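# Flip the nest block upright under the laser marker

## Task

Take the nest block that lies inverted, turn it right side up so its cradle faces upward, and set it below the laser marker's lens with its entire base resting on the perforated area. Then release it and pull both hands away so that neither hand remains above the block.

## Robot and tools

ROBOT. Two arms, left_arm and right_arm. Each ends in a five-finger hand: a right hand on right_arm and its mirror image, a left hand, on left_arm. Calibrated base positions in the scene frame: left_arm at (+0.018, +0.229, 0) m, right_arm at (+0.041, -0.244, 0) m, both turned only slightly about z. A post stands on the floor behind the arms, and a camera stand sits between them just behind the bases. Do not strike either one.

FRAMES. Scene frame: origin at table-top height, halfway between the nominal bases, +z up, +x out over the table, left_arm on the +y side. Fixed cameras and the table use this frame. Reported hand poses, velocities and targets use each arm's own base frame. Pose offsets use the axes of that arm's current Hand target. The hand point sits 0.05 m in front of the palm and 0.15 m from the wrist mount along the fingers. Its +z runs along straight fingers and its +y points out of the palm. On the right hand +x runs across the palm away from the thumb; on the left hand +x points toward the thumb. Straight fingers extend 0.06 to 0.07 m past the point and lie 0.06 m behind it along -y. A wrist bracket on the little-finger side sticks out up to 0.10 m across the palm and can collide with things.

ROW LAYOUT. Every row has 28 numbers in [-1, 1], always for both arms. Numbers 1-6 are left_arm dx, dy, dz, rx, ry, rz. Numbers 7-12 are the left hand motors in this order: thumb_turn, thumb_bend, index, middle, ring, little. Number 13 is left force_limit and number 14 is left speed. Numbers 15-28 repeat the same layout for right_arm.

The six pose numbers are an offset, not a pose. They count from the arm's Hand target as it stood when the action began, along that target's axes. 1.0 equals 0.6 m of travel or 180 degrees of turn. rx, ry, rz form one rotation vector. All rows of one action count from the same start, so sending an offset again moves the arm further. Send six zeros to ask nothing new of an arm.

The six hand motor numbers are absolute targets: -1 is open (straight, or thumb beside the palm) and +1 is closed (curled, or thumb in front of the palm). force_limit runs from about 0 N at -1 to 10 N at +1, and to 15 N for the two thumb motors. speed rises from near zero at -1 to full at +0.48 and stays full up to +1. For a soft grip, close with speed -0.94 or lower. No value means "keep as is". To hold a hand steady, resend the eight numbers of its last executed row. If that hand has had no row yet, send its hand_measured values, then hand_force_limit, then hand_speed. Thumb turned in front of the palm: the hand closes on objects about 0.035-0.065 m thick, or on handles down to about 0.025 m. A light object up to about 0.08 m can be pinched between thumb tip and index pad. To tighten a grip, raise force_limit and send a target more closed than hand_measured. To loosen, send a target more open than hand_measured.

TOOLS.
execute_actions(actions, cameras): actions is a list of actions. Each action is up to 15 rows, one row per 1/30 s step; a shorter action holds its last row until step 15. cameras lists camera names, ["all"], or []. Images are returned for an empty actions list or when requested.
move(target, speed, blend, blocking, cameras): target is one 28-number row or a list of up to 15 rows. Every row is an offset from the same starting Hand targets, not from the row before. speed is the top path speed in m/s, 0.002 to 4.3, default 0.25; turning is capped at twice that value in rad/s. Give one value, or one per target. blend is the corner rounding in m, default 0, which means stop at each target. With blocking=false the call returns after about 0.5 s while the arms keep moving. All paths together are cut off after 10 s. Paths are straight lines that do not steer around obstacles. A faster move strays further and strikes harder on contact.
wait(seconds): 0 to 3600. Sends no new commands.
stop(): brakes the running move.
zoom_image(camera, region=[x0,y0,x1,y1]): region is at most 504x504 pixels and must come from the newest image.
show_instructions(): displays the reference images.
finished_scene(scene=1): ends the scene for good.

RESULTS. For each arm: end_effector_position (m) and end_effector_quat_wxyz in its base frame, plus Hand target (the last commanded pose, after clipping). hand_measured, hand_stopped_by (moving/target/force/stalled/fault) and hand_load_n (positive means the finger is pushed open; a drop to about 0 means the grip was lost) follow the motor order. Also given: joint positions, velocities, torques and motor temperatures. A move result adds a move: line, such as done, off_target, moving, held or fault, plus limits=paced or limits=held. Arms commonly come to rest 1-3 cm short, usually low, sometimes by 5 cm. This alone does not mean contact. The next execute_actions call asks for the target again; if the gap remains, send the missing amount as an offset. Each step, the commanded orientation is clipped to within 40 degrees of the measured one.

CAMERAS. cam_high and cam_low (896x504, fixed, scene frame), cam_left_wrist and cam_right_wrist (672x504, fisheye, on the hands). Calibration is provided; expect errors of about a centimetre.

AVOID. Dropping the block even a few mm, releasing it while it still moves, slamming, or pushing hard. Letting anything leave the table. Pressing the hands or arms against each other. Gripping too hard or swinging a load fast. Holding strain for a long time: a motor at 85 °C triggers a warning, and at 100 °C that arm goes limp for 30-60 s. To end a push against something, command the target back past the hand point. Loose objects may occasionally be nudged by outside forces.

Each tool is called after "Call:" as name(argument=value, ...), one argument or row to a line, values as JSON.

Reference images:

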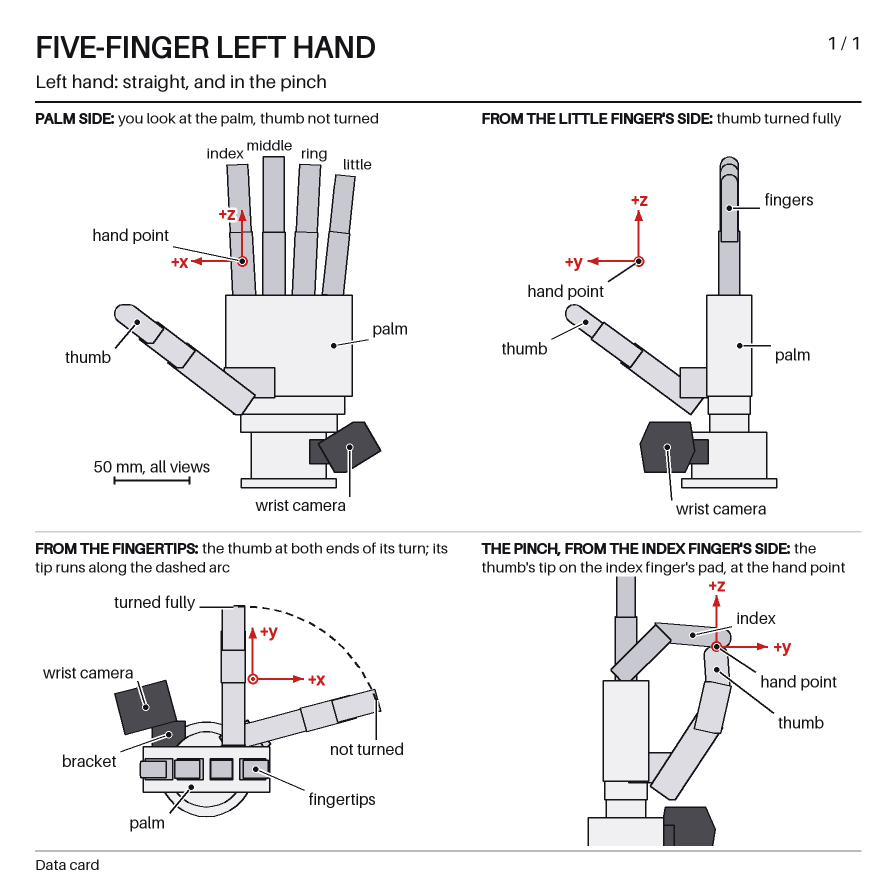

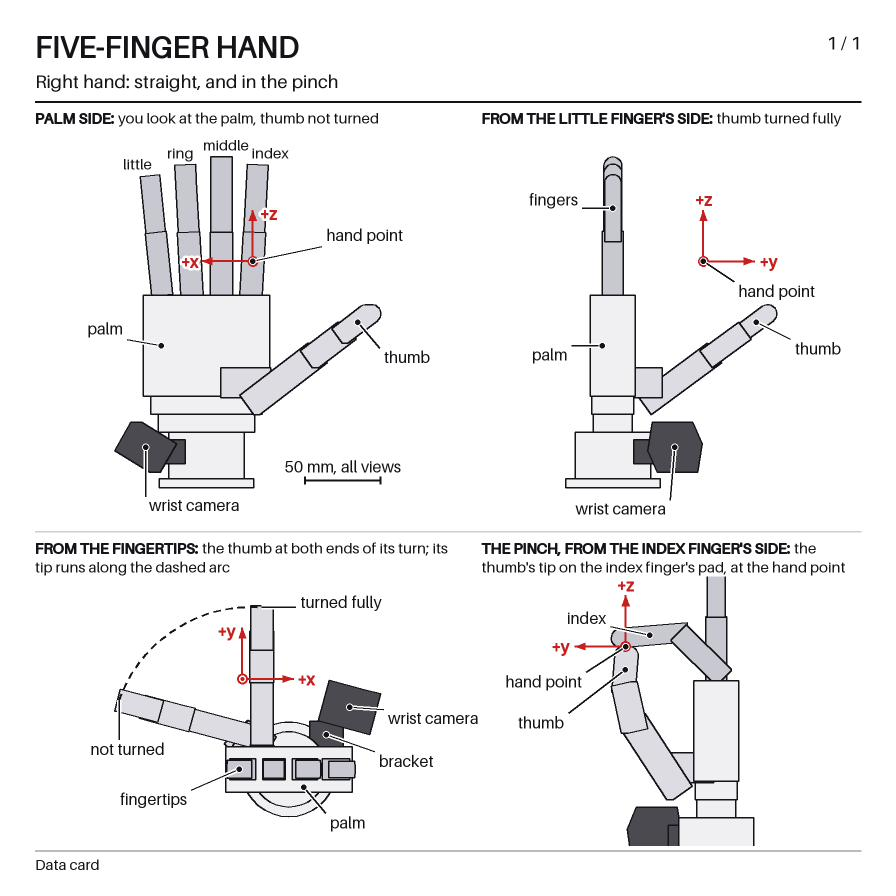

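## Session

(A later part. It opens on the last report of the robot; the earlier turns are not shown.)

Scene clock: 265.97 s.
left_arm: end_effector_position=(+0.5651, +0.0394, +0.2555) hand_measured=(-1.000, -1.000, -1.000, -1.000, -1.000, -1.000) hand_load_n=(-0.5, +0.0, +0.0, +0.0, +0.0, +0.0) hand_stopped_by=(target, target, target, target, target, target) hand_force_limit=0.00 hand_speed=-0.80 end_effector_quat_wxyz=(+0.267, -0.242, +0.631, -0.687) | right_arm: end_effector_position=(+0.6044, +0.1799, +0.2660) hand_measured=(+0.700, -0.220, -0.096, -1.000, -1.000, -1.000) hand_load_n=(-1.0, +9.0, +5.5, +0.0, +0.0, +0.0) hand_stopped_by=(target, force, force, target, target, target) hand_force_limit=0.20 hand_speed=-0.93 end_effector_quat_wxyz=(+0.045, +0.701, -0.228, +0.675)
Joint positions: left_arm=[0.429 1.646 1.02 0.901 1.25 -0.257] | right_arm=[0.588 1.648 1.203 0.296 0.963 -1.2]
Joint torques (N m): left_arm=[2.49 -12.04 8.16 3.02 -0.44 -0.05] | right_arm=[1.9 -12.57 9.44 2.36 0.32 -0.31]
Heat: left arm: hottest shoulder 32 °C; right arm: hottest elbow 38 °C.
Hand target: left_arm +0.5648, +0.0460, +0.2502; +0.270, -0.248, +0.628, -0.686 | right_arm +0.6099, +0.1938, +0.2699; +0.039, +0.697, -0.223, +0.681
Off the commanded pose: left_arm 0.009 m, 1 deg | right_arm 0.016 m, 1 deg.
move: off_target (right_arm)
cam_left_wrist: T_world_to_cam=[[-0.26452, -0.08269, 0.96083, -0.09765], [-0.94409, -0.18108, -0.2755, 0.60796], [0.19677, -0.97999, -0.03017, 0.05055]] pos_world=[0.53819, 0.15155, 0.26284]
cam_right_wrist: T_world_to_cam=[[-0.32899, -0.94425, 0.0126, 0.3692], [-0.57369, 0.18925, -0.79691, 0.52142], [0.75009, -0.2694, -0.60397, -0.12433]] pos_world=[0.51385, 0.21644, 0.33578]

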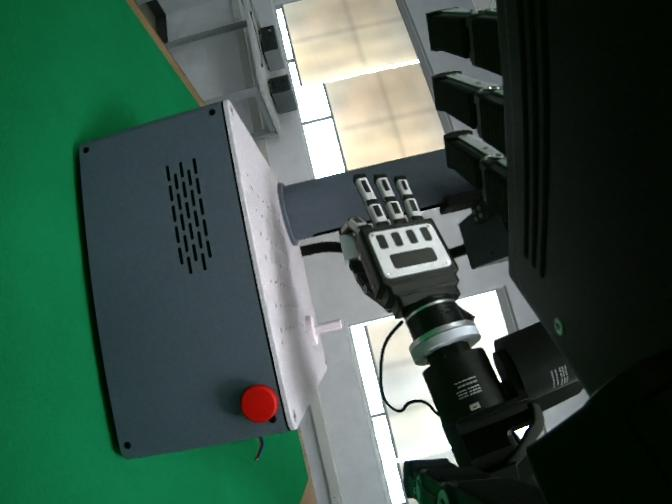

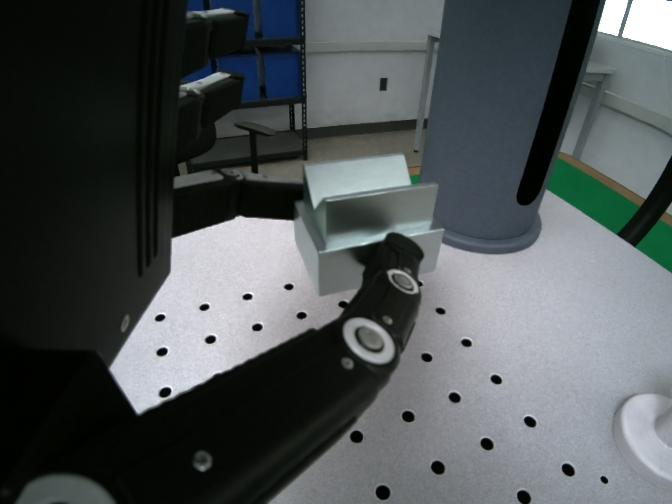

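Call:
move(
  target=[0,0,0,0,0,0,-1,-1,-1,-1,-1,-1,0,-0.8, -0.1085,0.0208,-0.002,0,0,0,0.7,0.2,0.1,-1,-1,-1,0.2,-0.93],
  cameras=["cam_left_wrist","cam_right_wrist"],
  speed=0.08,
)

Call:
zoom_image(
  camera="cam_right_wrist",
  region=[260, 80, 560, 330],
)

Call:
zoom_image(
  camera="cam_left_wrist",
  region=[240, 190, 360, 290],
)

Scene clock: 272.20 s.
left_arm: end_effector_position=(+0.5651, +0.0394, +0.2555) hand_measured=(-1.000, -1.000, -1.000, -1.000, -1.000, -1.000) hand_load_n=(-0.5, +0.0, -0.5, +0.0, +0.0, +0.0) hand_stopped_by=(target, target, target, target, target, target) hand_force_limit=0.00 hand_speed=-0.80 end_effector_quat_wxyz=(+0.267, -0.242, +0.631, -0.687) | right_arm: end_effector_position=(+0.6089, +0.1904, +0.2137) hand_measured=(+0.700, -0.220, -0.096, -1.000, -1.000, -1.000) hand_load_n=(-1.0, +9.0, +5.5, +0.0, +0.0, -0.5) hand_stopped_by=(target, force, force, target, target, target) hand_force_limit=0.20 hand_speed=-0.93 end_effector_quat_wxyz=(+0.038, +0.693, -0.232, +0.681)
Joint positions: left_arm=[0.429 1.646 1.02 0.901 1.25 -0.257] | right_arm=[0.6 1.74 1.157 0.461 0.975 -1.201]
Joint torques (N m): left_arm=[2.32 -12.51 8.23 3.04 -0.47 -0.05] | right_arm=[2.02 -13.8 6.65 2.33 0.31 -0.28]
Heat: left arm: hottest shoulder 32 °C; right arm: hottest elbow 38 °C.
Hand target: left_arm +0.5648, +0.0460, +0.2502; +0.270, -0.248, +0.628, -0.686 | right_arm +0.6059, +0.1998, +0.2042; +0.039, +0.697, -0.223, +0.681
Off the commanded pose: left_arm 0.009 m, 1 deg | right_arm 0.014 m, 1 deg.
move: off_target (right_arm)
cam_left_wrist: T_world_to_cam=[[-0.26452, -0.08269, 0.96083, -0.09765], [-0.94409, -0.18108, -0.2755, 0.60796], [0.19677, -0.97999, -0.03017, 0.05055]] pos_world=[0.53819, 0.15155, 0.26284]
cam_right_wrist: T_world_to_cam=[[-0.32923, -0.94422, -0.00706, 0.38566], [-0.55541, 0.1997, -0.80725, 0.46938], [0.76363, -0.26185, -0.59017, -0.16914]] pos_world=[0.51683, 0.22613, 0.28181]

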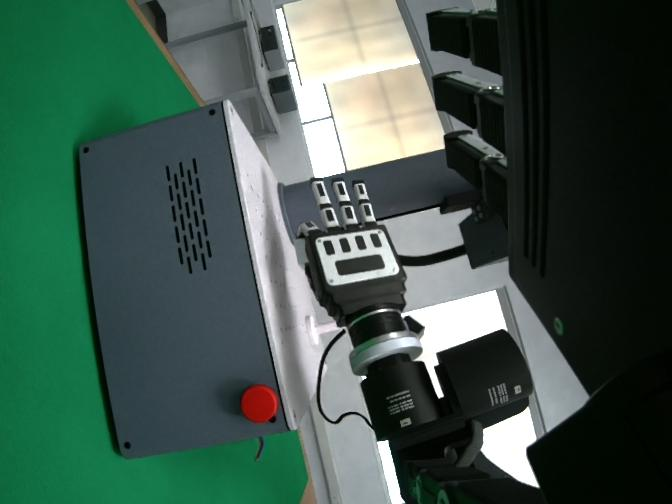

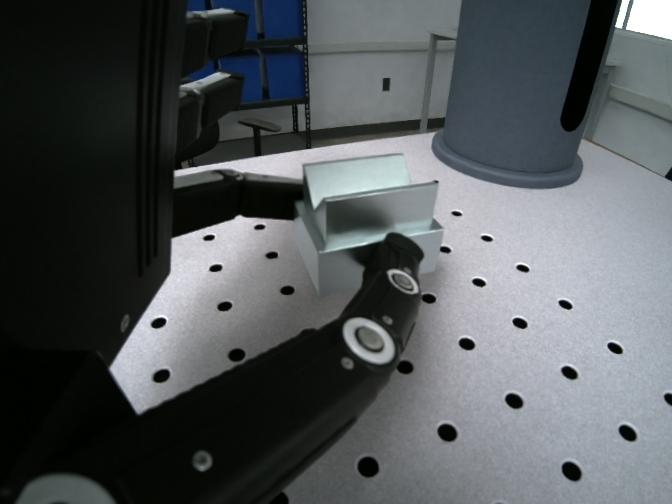

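Scaled by 1.680 from the camera's image (finer frame: 960x720).

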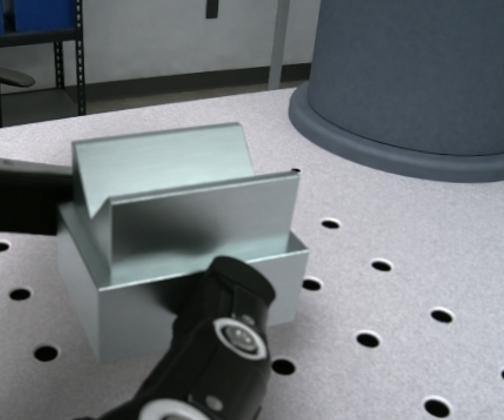

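Scaled by 4.200 from the camera's image (finer frame: 960x720).

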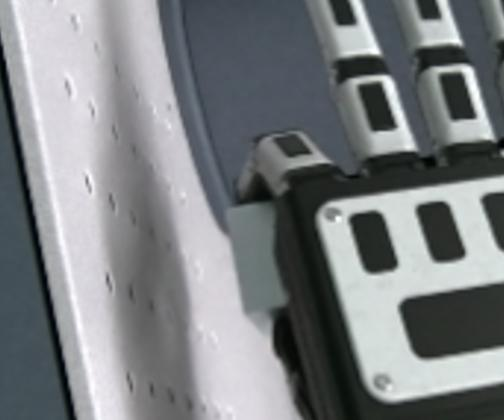

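Call:
move(
  target=[0,0,0,0,0,0,-1,-1,-1,-1,-1,-1,0,-0.8, -0.0265,0.0133,-0.0097,0,0,0,0.7,0.2,0.1,-1,-1,-1,0.2,-0.93],
  cameras=["cam_left_wrist","cam_right_wrist"],
  speed=0.05,
)

Call:
zoom_image(
  camera="cam_right_wrist",
  region=[260, 80, 560, 330],
)

Call:
zoom_image(
  camera="cam_left_wrist",
  region=[240, 190, 360, 290],
)

Scene clock: 276.57 s.
left_arm: end_effector_position=(+0.5651, +0.0394, +0.2555) hand_measured=(-1.000, -1.000, -1.000, -1.000, -1.000, -1.000) hand_load_n=(+0.0, +0.0, +0.0, +0.0, +0.0, +0.0) hand_stopped_by=(target, target, target, target, target, target) hand_force_limit=0.00 hand_speed=-0.80 end_effector_quat_wxyz=(+0.267, -0.242, +0.631, -0.687) | right_arm: end_effector_position=(+0.6014, +0.1901, +0.1992) hand_measured=(+0.700, -0.220, -0.096, -1.000, -1.000, -1.000) hand_load_n=(-1.0, +9.0, +5.5, +0.0, +0.0, +0.0) hand_stopped_by=(target, force, force, target, target, target) hand_force_limit=0.20 hand_speed=-0.93 end_effector_quat_wxyz=(+0.037, +0.692, -0.233, +0.682)
Joint positions: left_arm=[0.429 1.646 1.02 0.901 1.25 -0.257] | right_arm=[0.607 1.749 1.12 0.509 0.982 -1.201]
Joint torques (N m): left_arm=[2.32 -12.4 8.25 2.92 -0.46 -0.07] | right_arm=[2.02 -13.39 6.42 2.26 0.31 -0.27]
Heat: left arm: hottest shoulder 32 °C; right arm: hottest elbow 38 °C.
Hand target: left_arm +0.5648, +0.0460, +0.2502; +0.270, -0.248, +0.628, -0.686 | right_arm +0.5981, +0.1989, +0.1872; +0.039, +0.697, -0.223, +0.681
Off the commanded pose: left_arm 0.009 m, 1 deg | right_arm 0.015 m, 1 deg.
move: off_target (right_arm)
cam_left_wrist: T_world_to_cam=[[-0.26452, -0.08269, 0.96083, -0.09765], [-0.94409, -0.18108, -0.2755, 0.60796], [0.19677, -0.97999, -0.03017, 0.05055]] pos_world=[0.53819, 0.15155, 0.26284]
cam_right_wrist: T_world_to_cam=[[-0.32879, -0.94436, -0.00939, 0.38298], [-0.55278, 0.2005, -0.80885, 0.45224], [0.76572, -0.26075, -0.58795, -0.17397]] pos_world=[0.50912, 0.22563, 0.2671]

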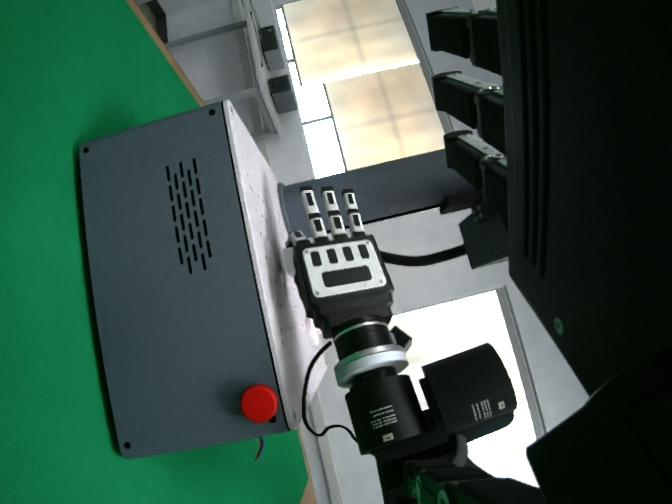

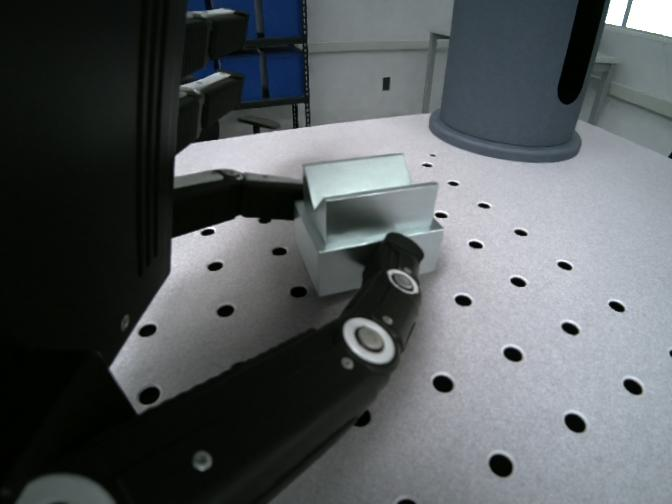

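Scaled by 1.680 from the camera's image (finer frame: 960x720).

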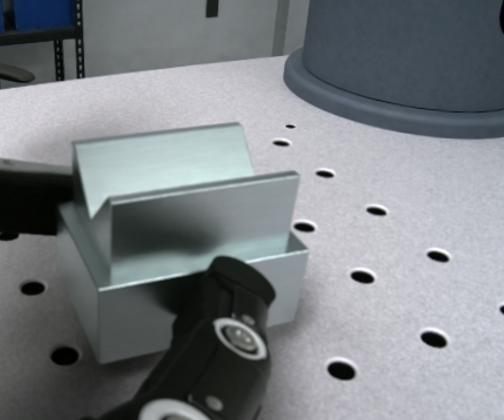

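Scaled by 4.200 from the camera's image (finer frame: 960x720).

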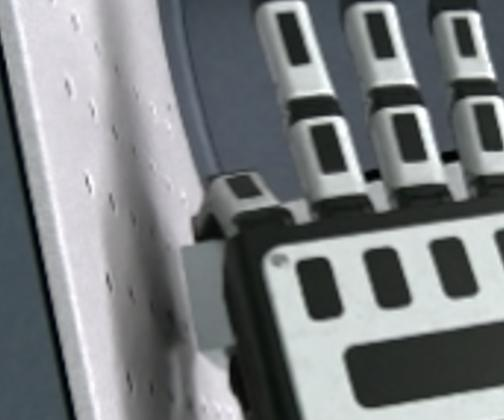

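Call:
move(
  target=[0,0,0,0,0,0,-1,-1,-1,-1,-1,-1,0,-0.8, -0.0113,0.0029,0.0008,0,0,0,0.7,0.2,0.1,-1,-1,-1,0.2,-0.93],
  cameras=["cam_left_wrist","cam_right_wrist"],
  speed=0.05,
)

Call:
zoom_image(
  camera="cam_right_wrist",
  region=[260, 80, 560, 330],
)

Call:
zoom_image(
  camera="cam_left_wrist",
  region=[240, 190, 360, 290],
)

Scene clock: 280.23 s.
left_arm: end_effector_position=(+0.5651, +0.0394, +0.2555) hand_measured=(-1.000, -1.000, -1.000, -1.000, -1.000, -1.000) hand_load_n=(-0.5, +0.0, +0.0, +0.0, +0.0, +0.0) hand_stopped_by=(target, target, target, target, target, target) hand_force_limit=0.00 hand_speed=-0.80 end_effector_quat_wxyz=(+0.267, -0.242, +0.631, -0.687) | right_arm: end_effector_position=(+0.6014, +0.1900, +0.1919) hand_measured=(+0.700, -0.220, -0.096, -1.000, -1.000, -1.000) hand_load_n=(-1.0, +9.0, +5.5, +0.0, +0.0, +0.0) hand_stopped_by=(target, force, force, target, target, target) hand_force_limit=0.20 hand_speed=-0.93 end_effector_quat_wxyz=(+0.037, +0.692, -0.233, +0.682)
Joint positions: left_arm=[0.429 1.646 1.02 0.901 1.25 -0.257] | right_arm=[0.607 1.761 1.114 0.527 0.982 -1.201]
Joint torques (N m): left_arm=[3.14 -12.51 8.28 3.12 -0.49 -0.07] | right_arm=[1.9 -13.45 6.32 2.32 0.31 -0.27]
Heat: left arm: hottest shoulder 32 °C; right arm: hottest elbow 38 °C.
Hand target: left_arm +0.5648, +0.0460, +0.2502; +0.270, -0.248, +0.628, -0.686 | right_arm +0.5980, +0.1988, +0.1801; +0.039, +0.697, -0.223, +0.681
Off the commanded pose: left_arm 0.009 m, 1 deg | right_arm 0.015 m, 1 deg.
move: off_target (right_arm)
cam_left_wrist: T_world_to_cam=[[-0.26452, -0.08269, 0.96083, -0.09765], [-0.94409, -0.18108, -0.2755, 0.60796], [0.19677, -0.97999, -0.03017, 0.05055]] pos_world=[0.53819, 0.15155, 0.26284]
cam_right_wrist: T_world_to_cam=[[-0.32919, -0.94422, -0.00899, 0.38307], [-0.55292, 0.20047, -0.80876, 0.44637], [0.76545, -0.26126, -0.58807, -0.17795]] pos_world=[0.50912, 0.22573, 0.25981]

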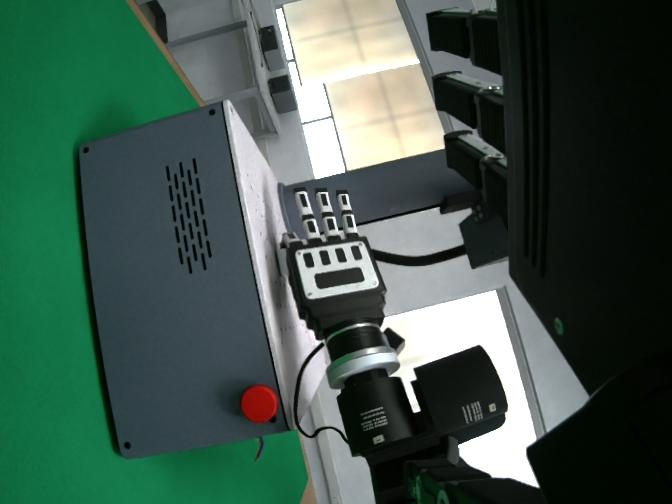

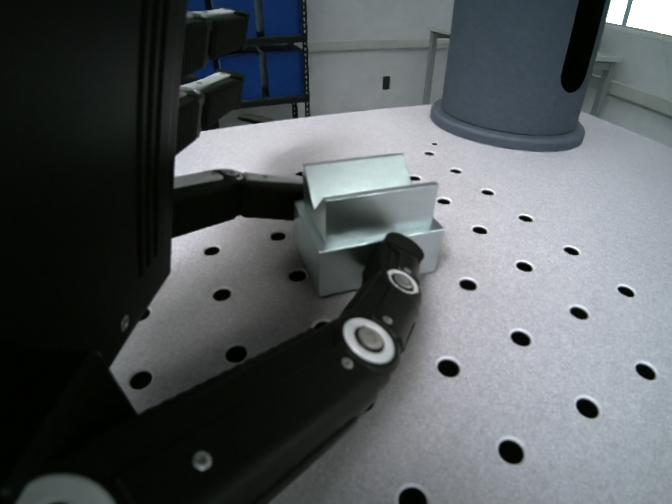

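Scaled by 1.680 from the camera's image (finer frame: 960x720).

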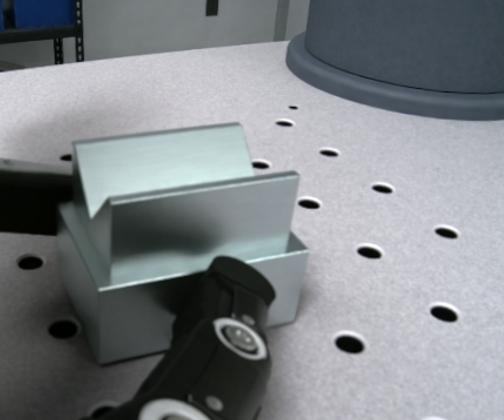

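Scaled by 4.200 from the camera's image (finer frame: 960x720).

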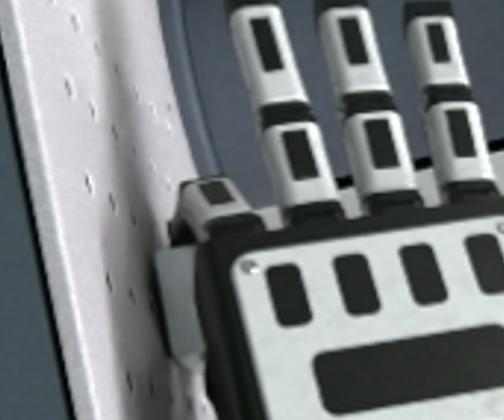

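Call:
move(
  target=[0,0,0,0,0,0,-1,-1,-1,-1,-1,-1,0,-0.8, -0.0048,0.0012,0.0003,0,0,0,0.7,0.2,0.1,-1,-1,-1,0.2,-0.93],
  cameras=["cam_left_wrist","cam_right_wrist"],
  speed=0.05,
)

Call:
zoom_image(
  camera="cam_right_wrist",
  region=[260, 80, 560, 330],
)

Call:
zoom_image(
  camera="cam_left_wrist",
  region=[240, 190, 360, 290],
)

Scene clock: 281.90 s.
left_arm: end_effector_position=(+0.5651, +0.0394, +0.2555) hand_measured=(-1.000, -1.000, -1.000, -1.000, -1.000, -1.000) hand_load_n=(+0.0, +0.0, +0.0, +0.0, +0.0, +0.0) hand_stopped_by=(target, target, target, target, target, target) hand_force_limit=0.00 hand_speed=-0.80 end_effector_quat_wxyz=(+0.267, -0.242, +0.631, -0.687) | right_arm: end_effector_position=(+0.6020, +0.1904, +0.1914) hand_measured=(+0.700, -0.220, -0.096, -1.000, -1.000, -1.000) hand_load_n=(-1.0, +9.5, +5.5, +0.0, +0.0, +0.5) hand_stopped_by=(target, force, force, target, target, target) hand_force_limit=0.20 hand_speed=-0.93 end_effector_quat_wxyz=(+0.035, +0.691, -0.234, +0.683)
Joint positions: left_arm=[0.429 1.646 1.02 0.901 1.25 -0.257] | right_arm=[0.607 1.763 1.114 0.534 0.982 -1.201]
Joint torques (N m): left_arm=[2.26 -11.63 8.28 3.03 -0.47 -0.06] | right_arm=[1.96 -13.22 6.11 2.22 0.31 -0.26]
Heat: left arm: hottest shoulder 32 °C; right arm: hottest elbow 38 °C.
Hand target: left_arm +0.5648, +0.0460, +0.2502; +0.270, -0.248, +0.628, -0.686 | right_arm +0.5980, +0.1989, +0.1772; +0.039, +0.697, -0.223, +0.681
Off the commanded pose: left_arm 0.009 m, 1 deg | right_arm 0.017 m, 2 deg.
move: off_target (right_arm)
cam_left_wrist: T_world_to_cam=[[-0.26452, -0.08269, 0.96083, -0.09765], [-0.94409, -0.18108, -0.2755, 0.60796], [0.19677, -0.97999, -0.03017, 0.05055]] pos_world=[0.53819, 0.15155, 0.26284]
cam_right_wrist: T_world_to_cam=[[-0.32911, -0.9442, -0.01271, 0.38427], [-0.54993, 0.20259, -0.81027, 0.44423], [0.76763, -0.25968, -0.58593, -0.18063]] pos_world=[0.50942, 0.22593, 0.25899]

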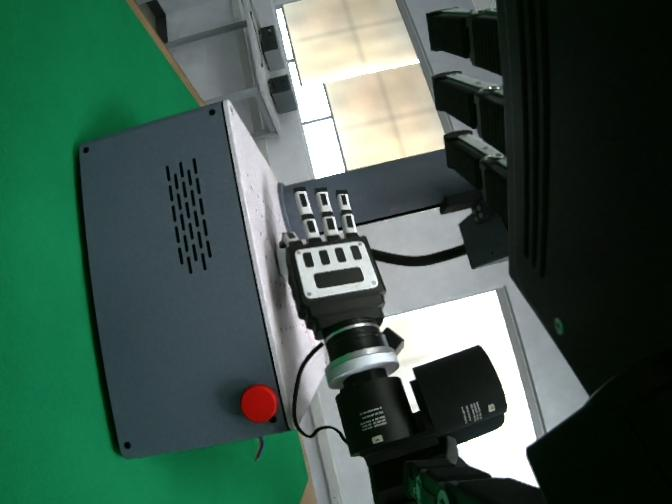

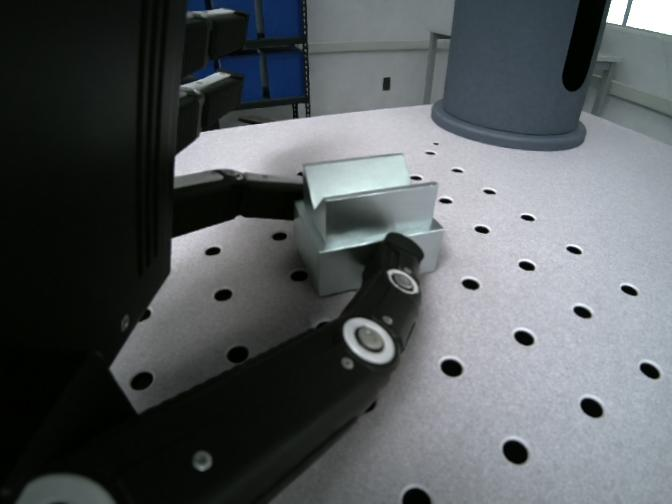

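Scaled by 1.680 from the camera's image (finer frame: 960x720).

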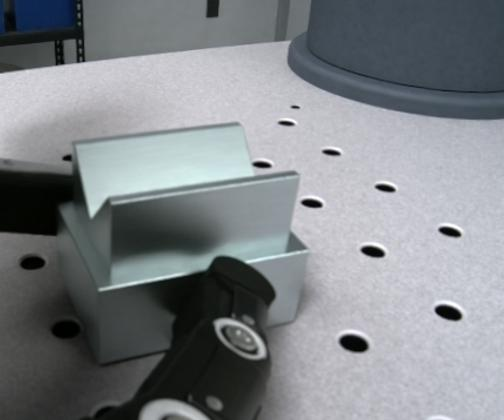

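Scaled by 4.200 from the camera's image (finer frame: 960x720).

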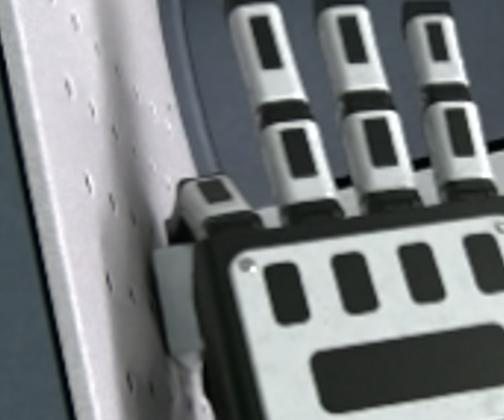

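Call:
move(
  target=[0,0,0,0,0,0,-1,-1,-1,-1,-1,-1,0,-0.8, -0.0064,0.0017,0.0005,0,0,0,0.7,0.2,0.1,-1,-1,-1,0.2,-0.93],
  cameras=["cam_left_wrist","cam_right_wrist"],
  speed=0.05,
)

Call:
zoom_image(
  camera="cam_right_wrist",
  region=[260, 80, 560, 330],
)

Call:
zoom_image(
  camera="cam_left_wrist",
  region=[240, 190, 360, 290],
)

Scene clock: 283.50 s.
left_arm: end_effector_position=(+0.5651, +0.0394, +0.2555) hand_measured=(-1.000, -1.000, -1.000, -1.000, -1.000, -1.000) hand_load_n=(-0.5, +0.0, +0.0, +0.0, +0.0, +0.0) hand_stopped_by=(target, target, target, target, target, target) hand_force_limit=0.00 hand_speed=-0.80 end_effector_quat_wxyz=(+0.267, -0.242, +0.631, -0.687) | right_arm: end_effector_position=(+0.6018, +0.1904, +0.1901) hand_measured=(+0.700, -0.220, -0.096, -1.000, -1.000, -1.000) hand_load_n=(-1.5, +9.0, +5.5, +0.0, +0.0, +0.0) hand_stopped_by=(target, force, force, target, target, target) hand_force_limit=0.20 hand_speed=-0.93 end_effector_quat_wxyz=(+0.034, +0.689, -0.235, +0.685)
Joint positions: left_arm=[0.429 1.646 1.02 0.901 1.25 -0.257] | right_arm=[0.607 1.766 1.111 0.546 0.983 -1.202]
Joint torques (N m): left_arm=[1.96 -12.34 8.09 2.99 -0.52 -0.12] | right_arm=[1.9 -13.1 6.05 2.22 0.24 -0.25]
Heat: left arm: hottest shoulder 32 °C; right arm: hottest elbow 37 °C.
Hand target: left_arm +0.5648, +0.0460, +0.2502; +0.270, -0.248, +0.628, -0.686 | right_arm +0.5980, +0.1989, +0.1733; +0.039, +0.697, -0.223, +0.681
Off the commanded pose: left_arm 0.009 m, 1 deg | right_arm 0.019 m, 2 deg.
move: off_target (right_arm)
cam_left_wrist: T_world_to_cam=[[-0.26452, -0.08269, 0.96083, -0.09765], [-0.94409, -0.18108, -0.2755, 0.60796], [0.19677, -0.97999, -0.03017, 0.05055]] pos_world=[0.53819, 0.15155, 0.26284]
cam_right_wrist: T_world_to_cam=[[-0.32973, -0.94394, -0.01615, 0.38513], [-0.54621, 0.2047, -0.81225, 0.44081], [0.77002, -0.259, -0.58308, -0.18331]] pos_world=[0.50892, 0.22583, 0.25738]

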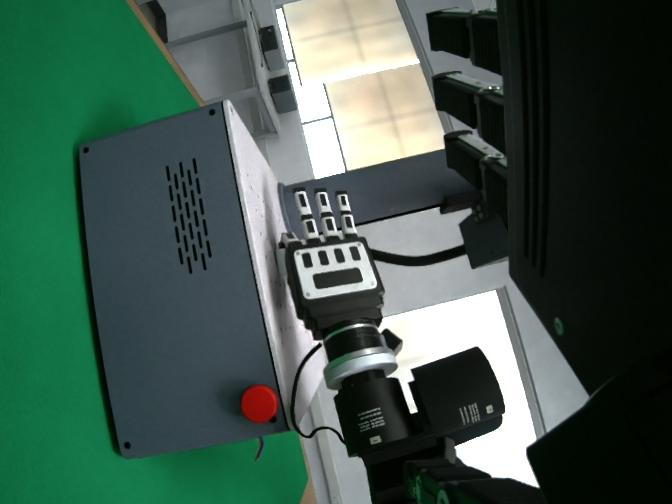

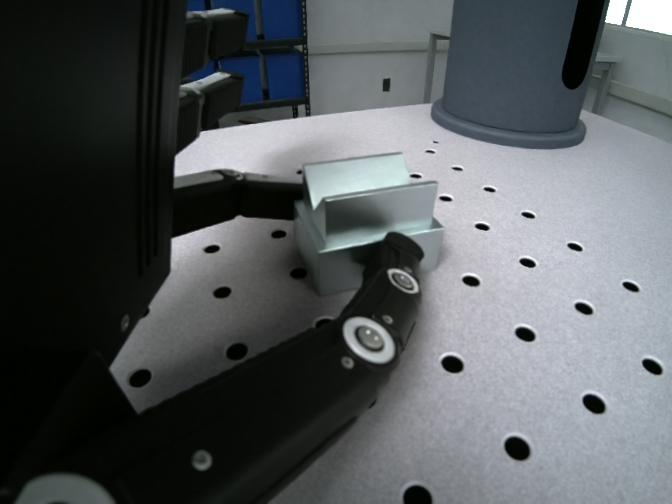

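Scaled by 1.680 from the camera's image (finer frame: 960x720).

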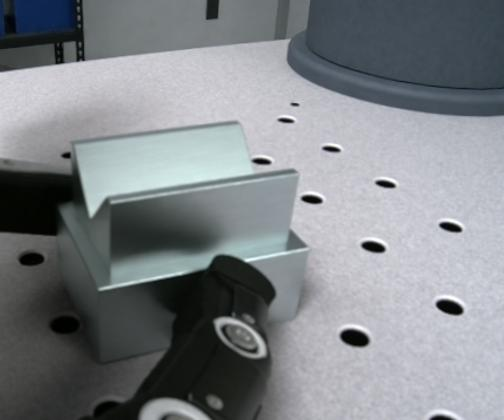

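Scaled by 4.200 from the camera's image (finer frame: 960x720).

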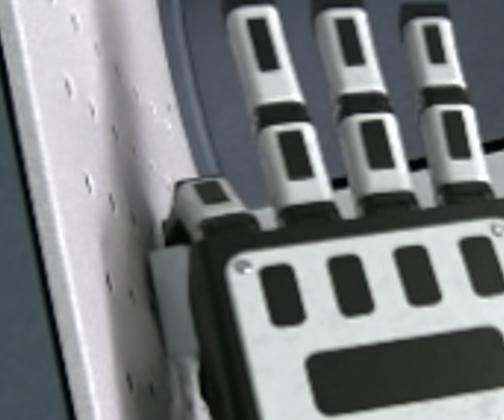

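Call:
zoom_image(
  camera="cam_right_wrist",
  region=[290, 220, 450, 310],
)

Call:
zoom_image(
  camera="cam_left_wrist",
  region=[260, 225, 320, 285],
)

Scaled by 3.150 from the camera's image (finer frame: 960x720).

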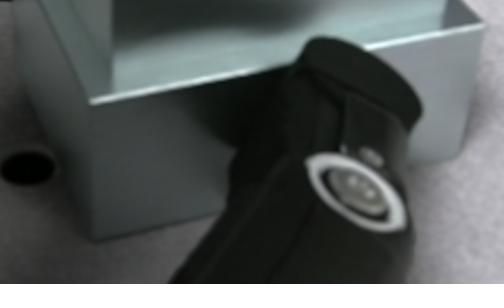

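Scaled by 8.400 from the camera's image (finer frame: 960x720).

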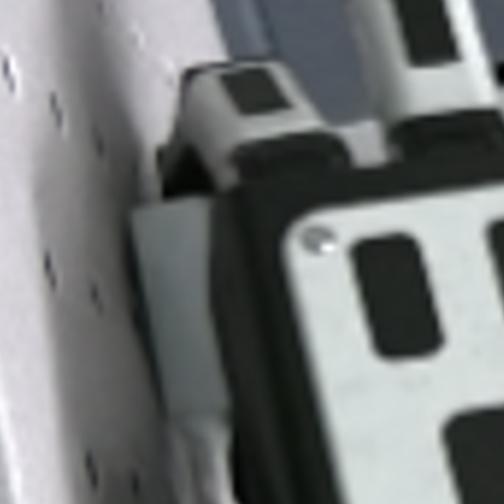

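Call:
move(
  target=[0,0,0,0,0,0,-1,-1,-1,-1,-1,-1,0,-0.8, 0,0,0,-0.0017,-0.005,-0.0051,0.7,0.2,0.1,-1,-1,-1,0.2,-0.93],
  cameras=["cam_left_wrist","cam_right_wrist"],
  speed=0.05,
)

Call:
zoom_image(
  camera="cam_right_wrist",
  region=[290, 220, 450, 310],
)

Call:
zoom_image(
  camera="cam_left_wrist",
  region=[260, 225, 320, 285],
)

Scene clock: 287.17 s.
left_arm: end_effector_position=(+0.5651, +0.0394, +0.2555) hand_measured=(-1.000, -1.000, -1.000, -1.000, -1.000, -1.000) hand_load_n=(-0.5, +0.0, +0.0, +0.0, +0.0, +0.0) hand_stopped_by=(target, target, target, target, target, target) hand_force_limit=0.00 hand_speed=-0.80 end_effector_quat_wxyz=(+0.267, -0.242, +0.631, -0.687) | right_arm: end_effector_position=(+0.6012, +0.1900, +0.1887) hand_measured=(+0.700, -0.220, -0.096, -1.000, -1.000, -1.000) hand_load_n=(-2.5, +8.5, +6.0, +0.0, +0.0, +0.0) hand_stopped_by=(target, force, force, target, target, target) hand_force_limit=0.20 hand_speed=-0.93 end_effector_quat_wxyz=(+0.037, +0.692, -0.233, +0.682)
Joint positions: left_arm=[0.429 1.646 1.02 0.901 1.25 -0.257] | right_arm=[0.607 1.766 1.111 0.535 0.983 -1.202]
Joint torques (N m): left_arm=[2.37 -12.92 8.14 2.81 -0.44 -0.08] | right_arm=[2.02 -13.1 6.67 0.83 0.21 -0.18]
Heat: left arm: hottest shoulder 32 °C; right arm: hottest elbow 38 °C.
Hand target: left_arm +0.5648, +0.0460, +0.2502; +0.270, -0.248, +0.628, -0.686 | right_arm +0.5980, +0.1988, +0.1733; +0.044, +0.704, -0.219, +0.674
Off the commanded pose: left_arm 0.009 m, 1 deg | right_arm 0.018 m, 2 deg.
move: off_target (right_arm)
cam_left_wrist: T_world_to_cam=[[-0.26452, -0.08269, 0.96083, -0.09765], [-0.94409, -0.18108, -0.2755, 0.60796], [0.19677, -0.97999, -0.03017, 0.05055]] pos_world=[0.53819, 0.15155, 0.26284]
cam_right_wrist: T_world_to_cam=[[-0.32982, -0.94401, -0.00776, 0.38304], [-0.55311, 0.1999, -0.80877, 0.44388], [0.76504, -0.26246, -0.58807, -0.17918]] pos_world=[0.50892, 0.22583, 0.25661]

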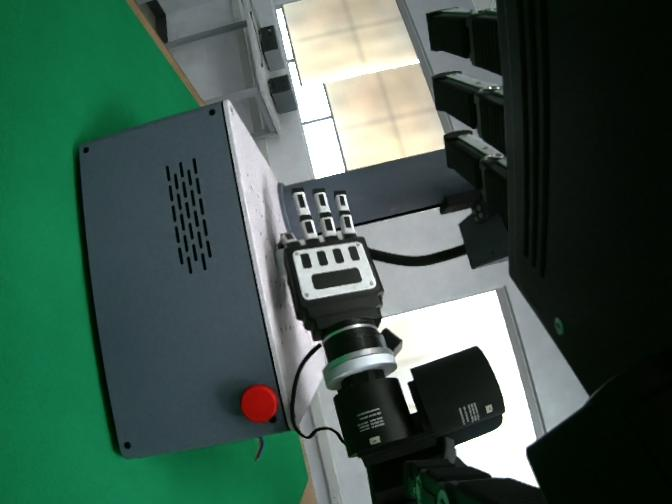

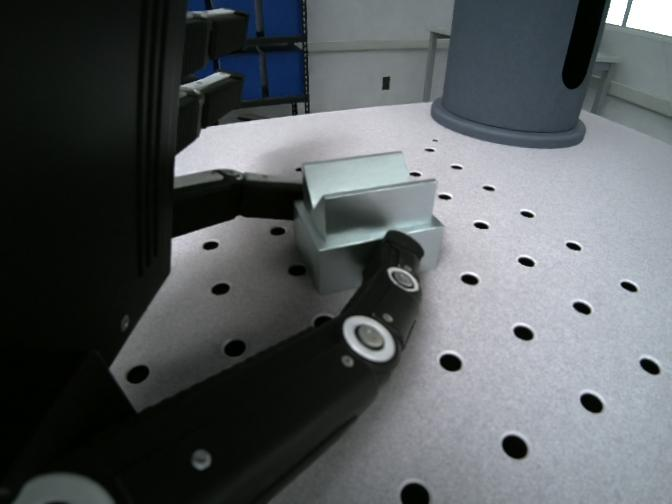

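Scaled by 3.150 from the camera's image (finer frame: 960x720).

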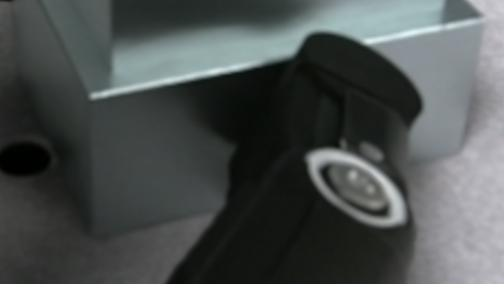

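Scaled by 8.400 from the camera's image (finer frame: 960x720).

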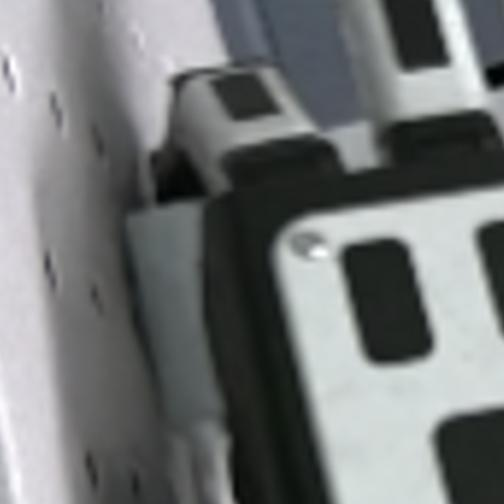

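Call:
move(
  target=[
    [0,0,0,0,0,0,-1,-1,-1,-1,-1,-1,0,-0.8, 0.0048,-0.0012,-0.0003,0,0,0,0.7,0.2,0.1,-1,-1,-1,0.2,-0.93],
    [0,0,0,0,0,0,-1,-1,-1,-1,-1,-1,0,-0.8, 0.0048,-0.0012,-0.0003,0,0,0,0.7,-0.25,-0.14,-1,-1,-1,0.2,-0.95],
  ],
  cameras=["cam_left_wrist","cam_right_wrist"],
  speed=0.05,
)

Call:
zoom_image(
  camera="cam_right_wrist",
  region=[260, 120, 480, 310],
)

Call:
zoom_image(
  camera="cam_left_wrist",
  region=[260, 225, 320, 285],
)

Scene clock: 290.27 s.
left_arm: end_effector_position=(+0.5651, +0.0394, +0.2555) hand_measured=(-1.000, -1.000, -1.000, -1.000, -1.000, -1.000) hand_load_n=(-0.5, +0.0, +0.0, -0.5, +0.0, +0.0) hand_stopped_by=(target, target, target, target, target, target) hand_force_limit=0.00 hand_speed=-0.80 end_effector_quat_wxyz=(+0.267, -0.242, +0.631, -0.687) | right_arm: end_effector_position=(+0.6006, +0.1895, +0.1876) hand_measured=(+0.700, -0.250, -0.140, -1.000, -1.000, -1.000) hand_load_n=(-0.5, +1.0, +1.0, +0.0, +0.0, +0.0) hand_stopped_by=(target, target, target, target, target, target) hand_force_limit=0.20 hand_speed=-0.95 end_effector_quat_wxyz=(+0.041, +0.695, -0.230, +0.680)
Joint positions: left_arm=[0.429 1.646 1.02 0.901 1.25 -0.257] | right_arm=[0.607 1.766 1.111 0.526 0.984 -1.203]
Joint torques (N m): left_arm=[2.37 -12.16 8.18 3.1 -0.48 -0.08] | right_arm=[1.9 -13.57 6.89 0.96 0.19 -0.16]
Heat: left arm: hottest shoulder 32 °C; right arm: hottest elbow 38 °C.
Hand target: left_arm +0.5648, +0.0460, +0.2502; +0.270, -0.248, +0.628, -0.686 | right_arm +0.5981, +0.1988, +0.1762; +0.044, +0.704, -0.219, +0.674
Off the commanded pose: left_arm 0.009 m, 1 deg | right_arm 0.015 m, 2 deg.
move: off_target (right_arm); target 2's new numbers were sent with right_arm's hand 0.015 m and 2 deg from that target
cam_left_wrist: T_world_to_cam=[[-0.26452, -0.08269, 0.96083, -0.09765], [-0.94409, -0.18108, -0.2755, 0.60796], [0.19677, -0.97999, -0.03017, 0.05055]] pos_world=[0.53819, 0.15155, 0.26284]
cam_right_wrist: T_world_to_cam=[[-0.33014, -0.94393, 0.0012, 0.38089], [-0.55958, 0.19468, -0.80558, 0.44699], [0.76018, -0.26662, -0.59248, -0.17504]] pos_world=[0.50893, 0.22584, 0.25593]

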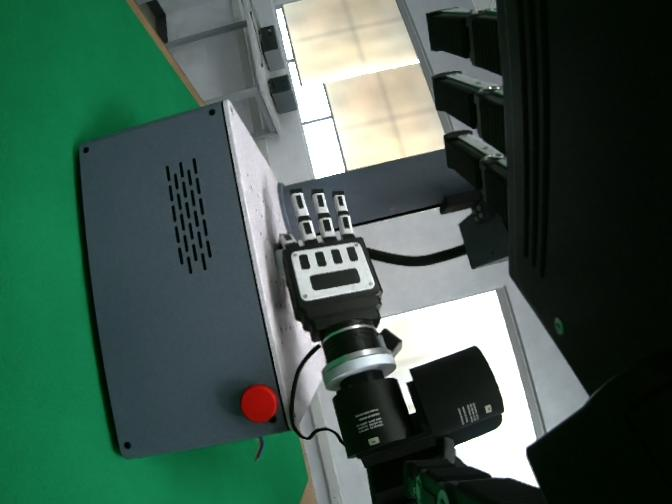

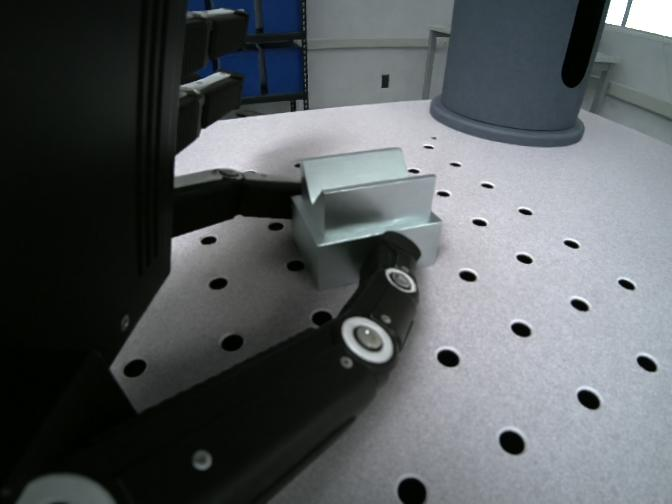

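Scaled by 2.291 from the camera's image (finer frame: 960x720).

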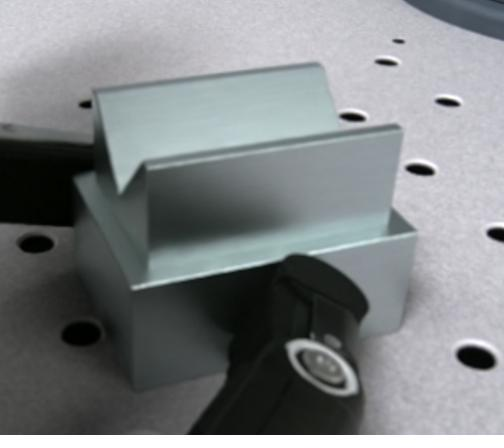

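Scaled by 8.400 from the camera's image (finer frame: 960x720).

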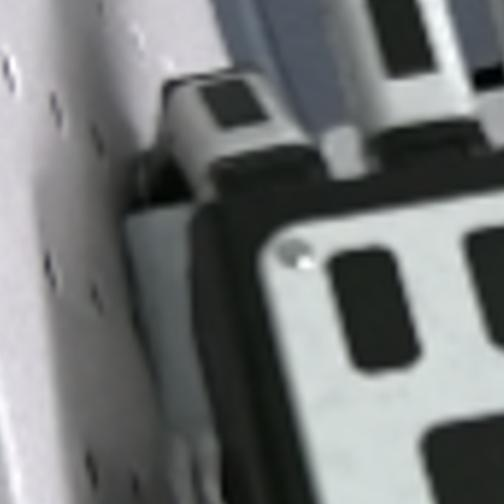

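Call:
move(
  target=[0,0,0,0,0,0,-1,-1,-1,-1,-1,-1,0,-0.8, 0,0,0,0,0,0,0.7,-0.5,-0.55,-1,-1,-1,0.2,-0.88],
  cameras=["cam_left_wrist","cam_right_wrist"],
  speed=0.05,
)

Call:
zoom_image(
  camera="cam_right_wrist",
  region=[260, 120, 480, 310],
)

Scene clock: 292.83 s.
left_arm: end_effector_position=(+0.5651, +0.0394, +0.2555) hand_measured=(-1.000, -1.000, -1.000, -1.000, -1.000, -1.000) hand_load_n=(-0.5, +0.0, -0.5, +0.0, +0.0, +0.0) hand_stopped_by=(target, target, target, target, target, target) hand_force_limit=0.00 hand_speed=-0.80 end_effector_quat_wxyz=(+0.267, -0.242, +0.631, -0.687) | right_arm: end_effector_position=(+0.6004, +0.1892, +0.1875) hand_measured=(+0.700, -0.498, -0.550, -1.000, -1.000, -1.000) hand_load_n=(-2.5, -2.5, +0.0, +0.0, +0.0, +0.0) hand_stopped_by=(target, target, target, target, target, target) hand_force_limit=0.20 hand_speed=-0.88 end_effector_quat_wxyz=(+0.043, +0.696, -0.228, +0.680)
Joint positions: left_arm=[0.429 1.646 1.02 0.901 1.25 -0.257] | right_arm=[0.607 1.766 1.111 0.524 0.984 -1.208]
Joint torques (N m): left_arm=[2.37 -13.16 8.24 2.8 -0.47 -0.05] | right_arm=[1.9 -13.57 6.93 1.06 0.2 -0.11]
Heat: left arm: hottest shoulder 32 °C; right arm: hottest elbow 38 °C.
Hand target: left_arm +0.5648, +0.0460, +0.2502; +0.270, -0.248, +0.628, -0.686 | right_arm +0.5981, +0.1988, +0.1763; +0.044, +0.704, -0.219, +0.674
Off the commanded pose: left_arm 0.009 m, 1 deg | right_arm 0.015 m, 2 deg.
move: done
cam_left_wrist: T_world_to_cam=[[-0.26452, -0.08269, 0.96083, -0.09765], [-0.94409, -0.18108, -0.2755, 0.60796], [0.19677, -0.97999, -0.03017, 0.05055]] pos_world=[0.53819, 0.15155, 0.26284]
cam_right_wrist: T_world_to_cam=[[-0.32975, -0.94404, 0.00757, 0.37909], [-0.56247, 0.19002, -0.80468, 0.44929], [0.75821, -0.2696, -0.59366, -0.17306]] pos_world=[0.50894, 0.22584, 0.25594]

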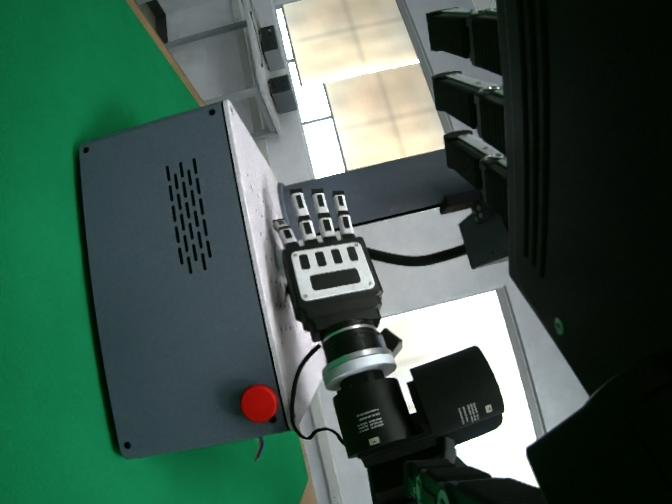

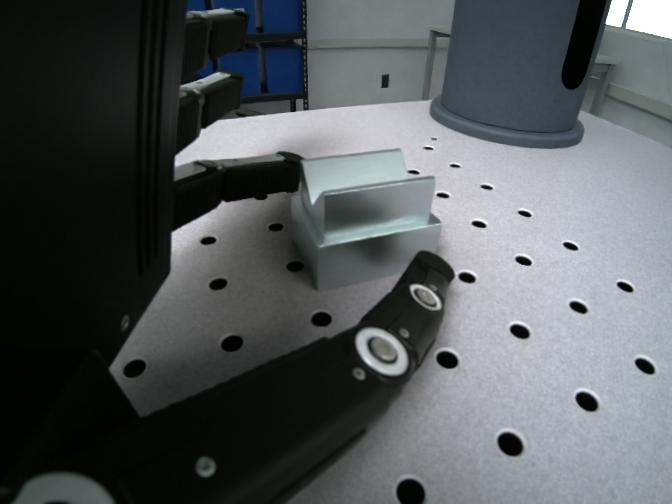

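Scaled by 2.291 from the camera's image (finer frame: 960x720).

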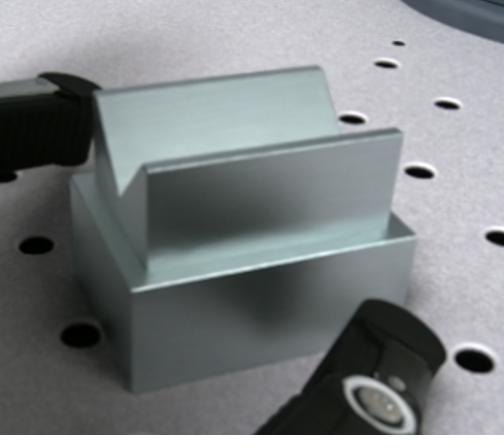

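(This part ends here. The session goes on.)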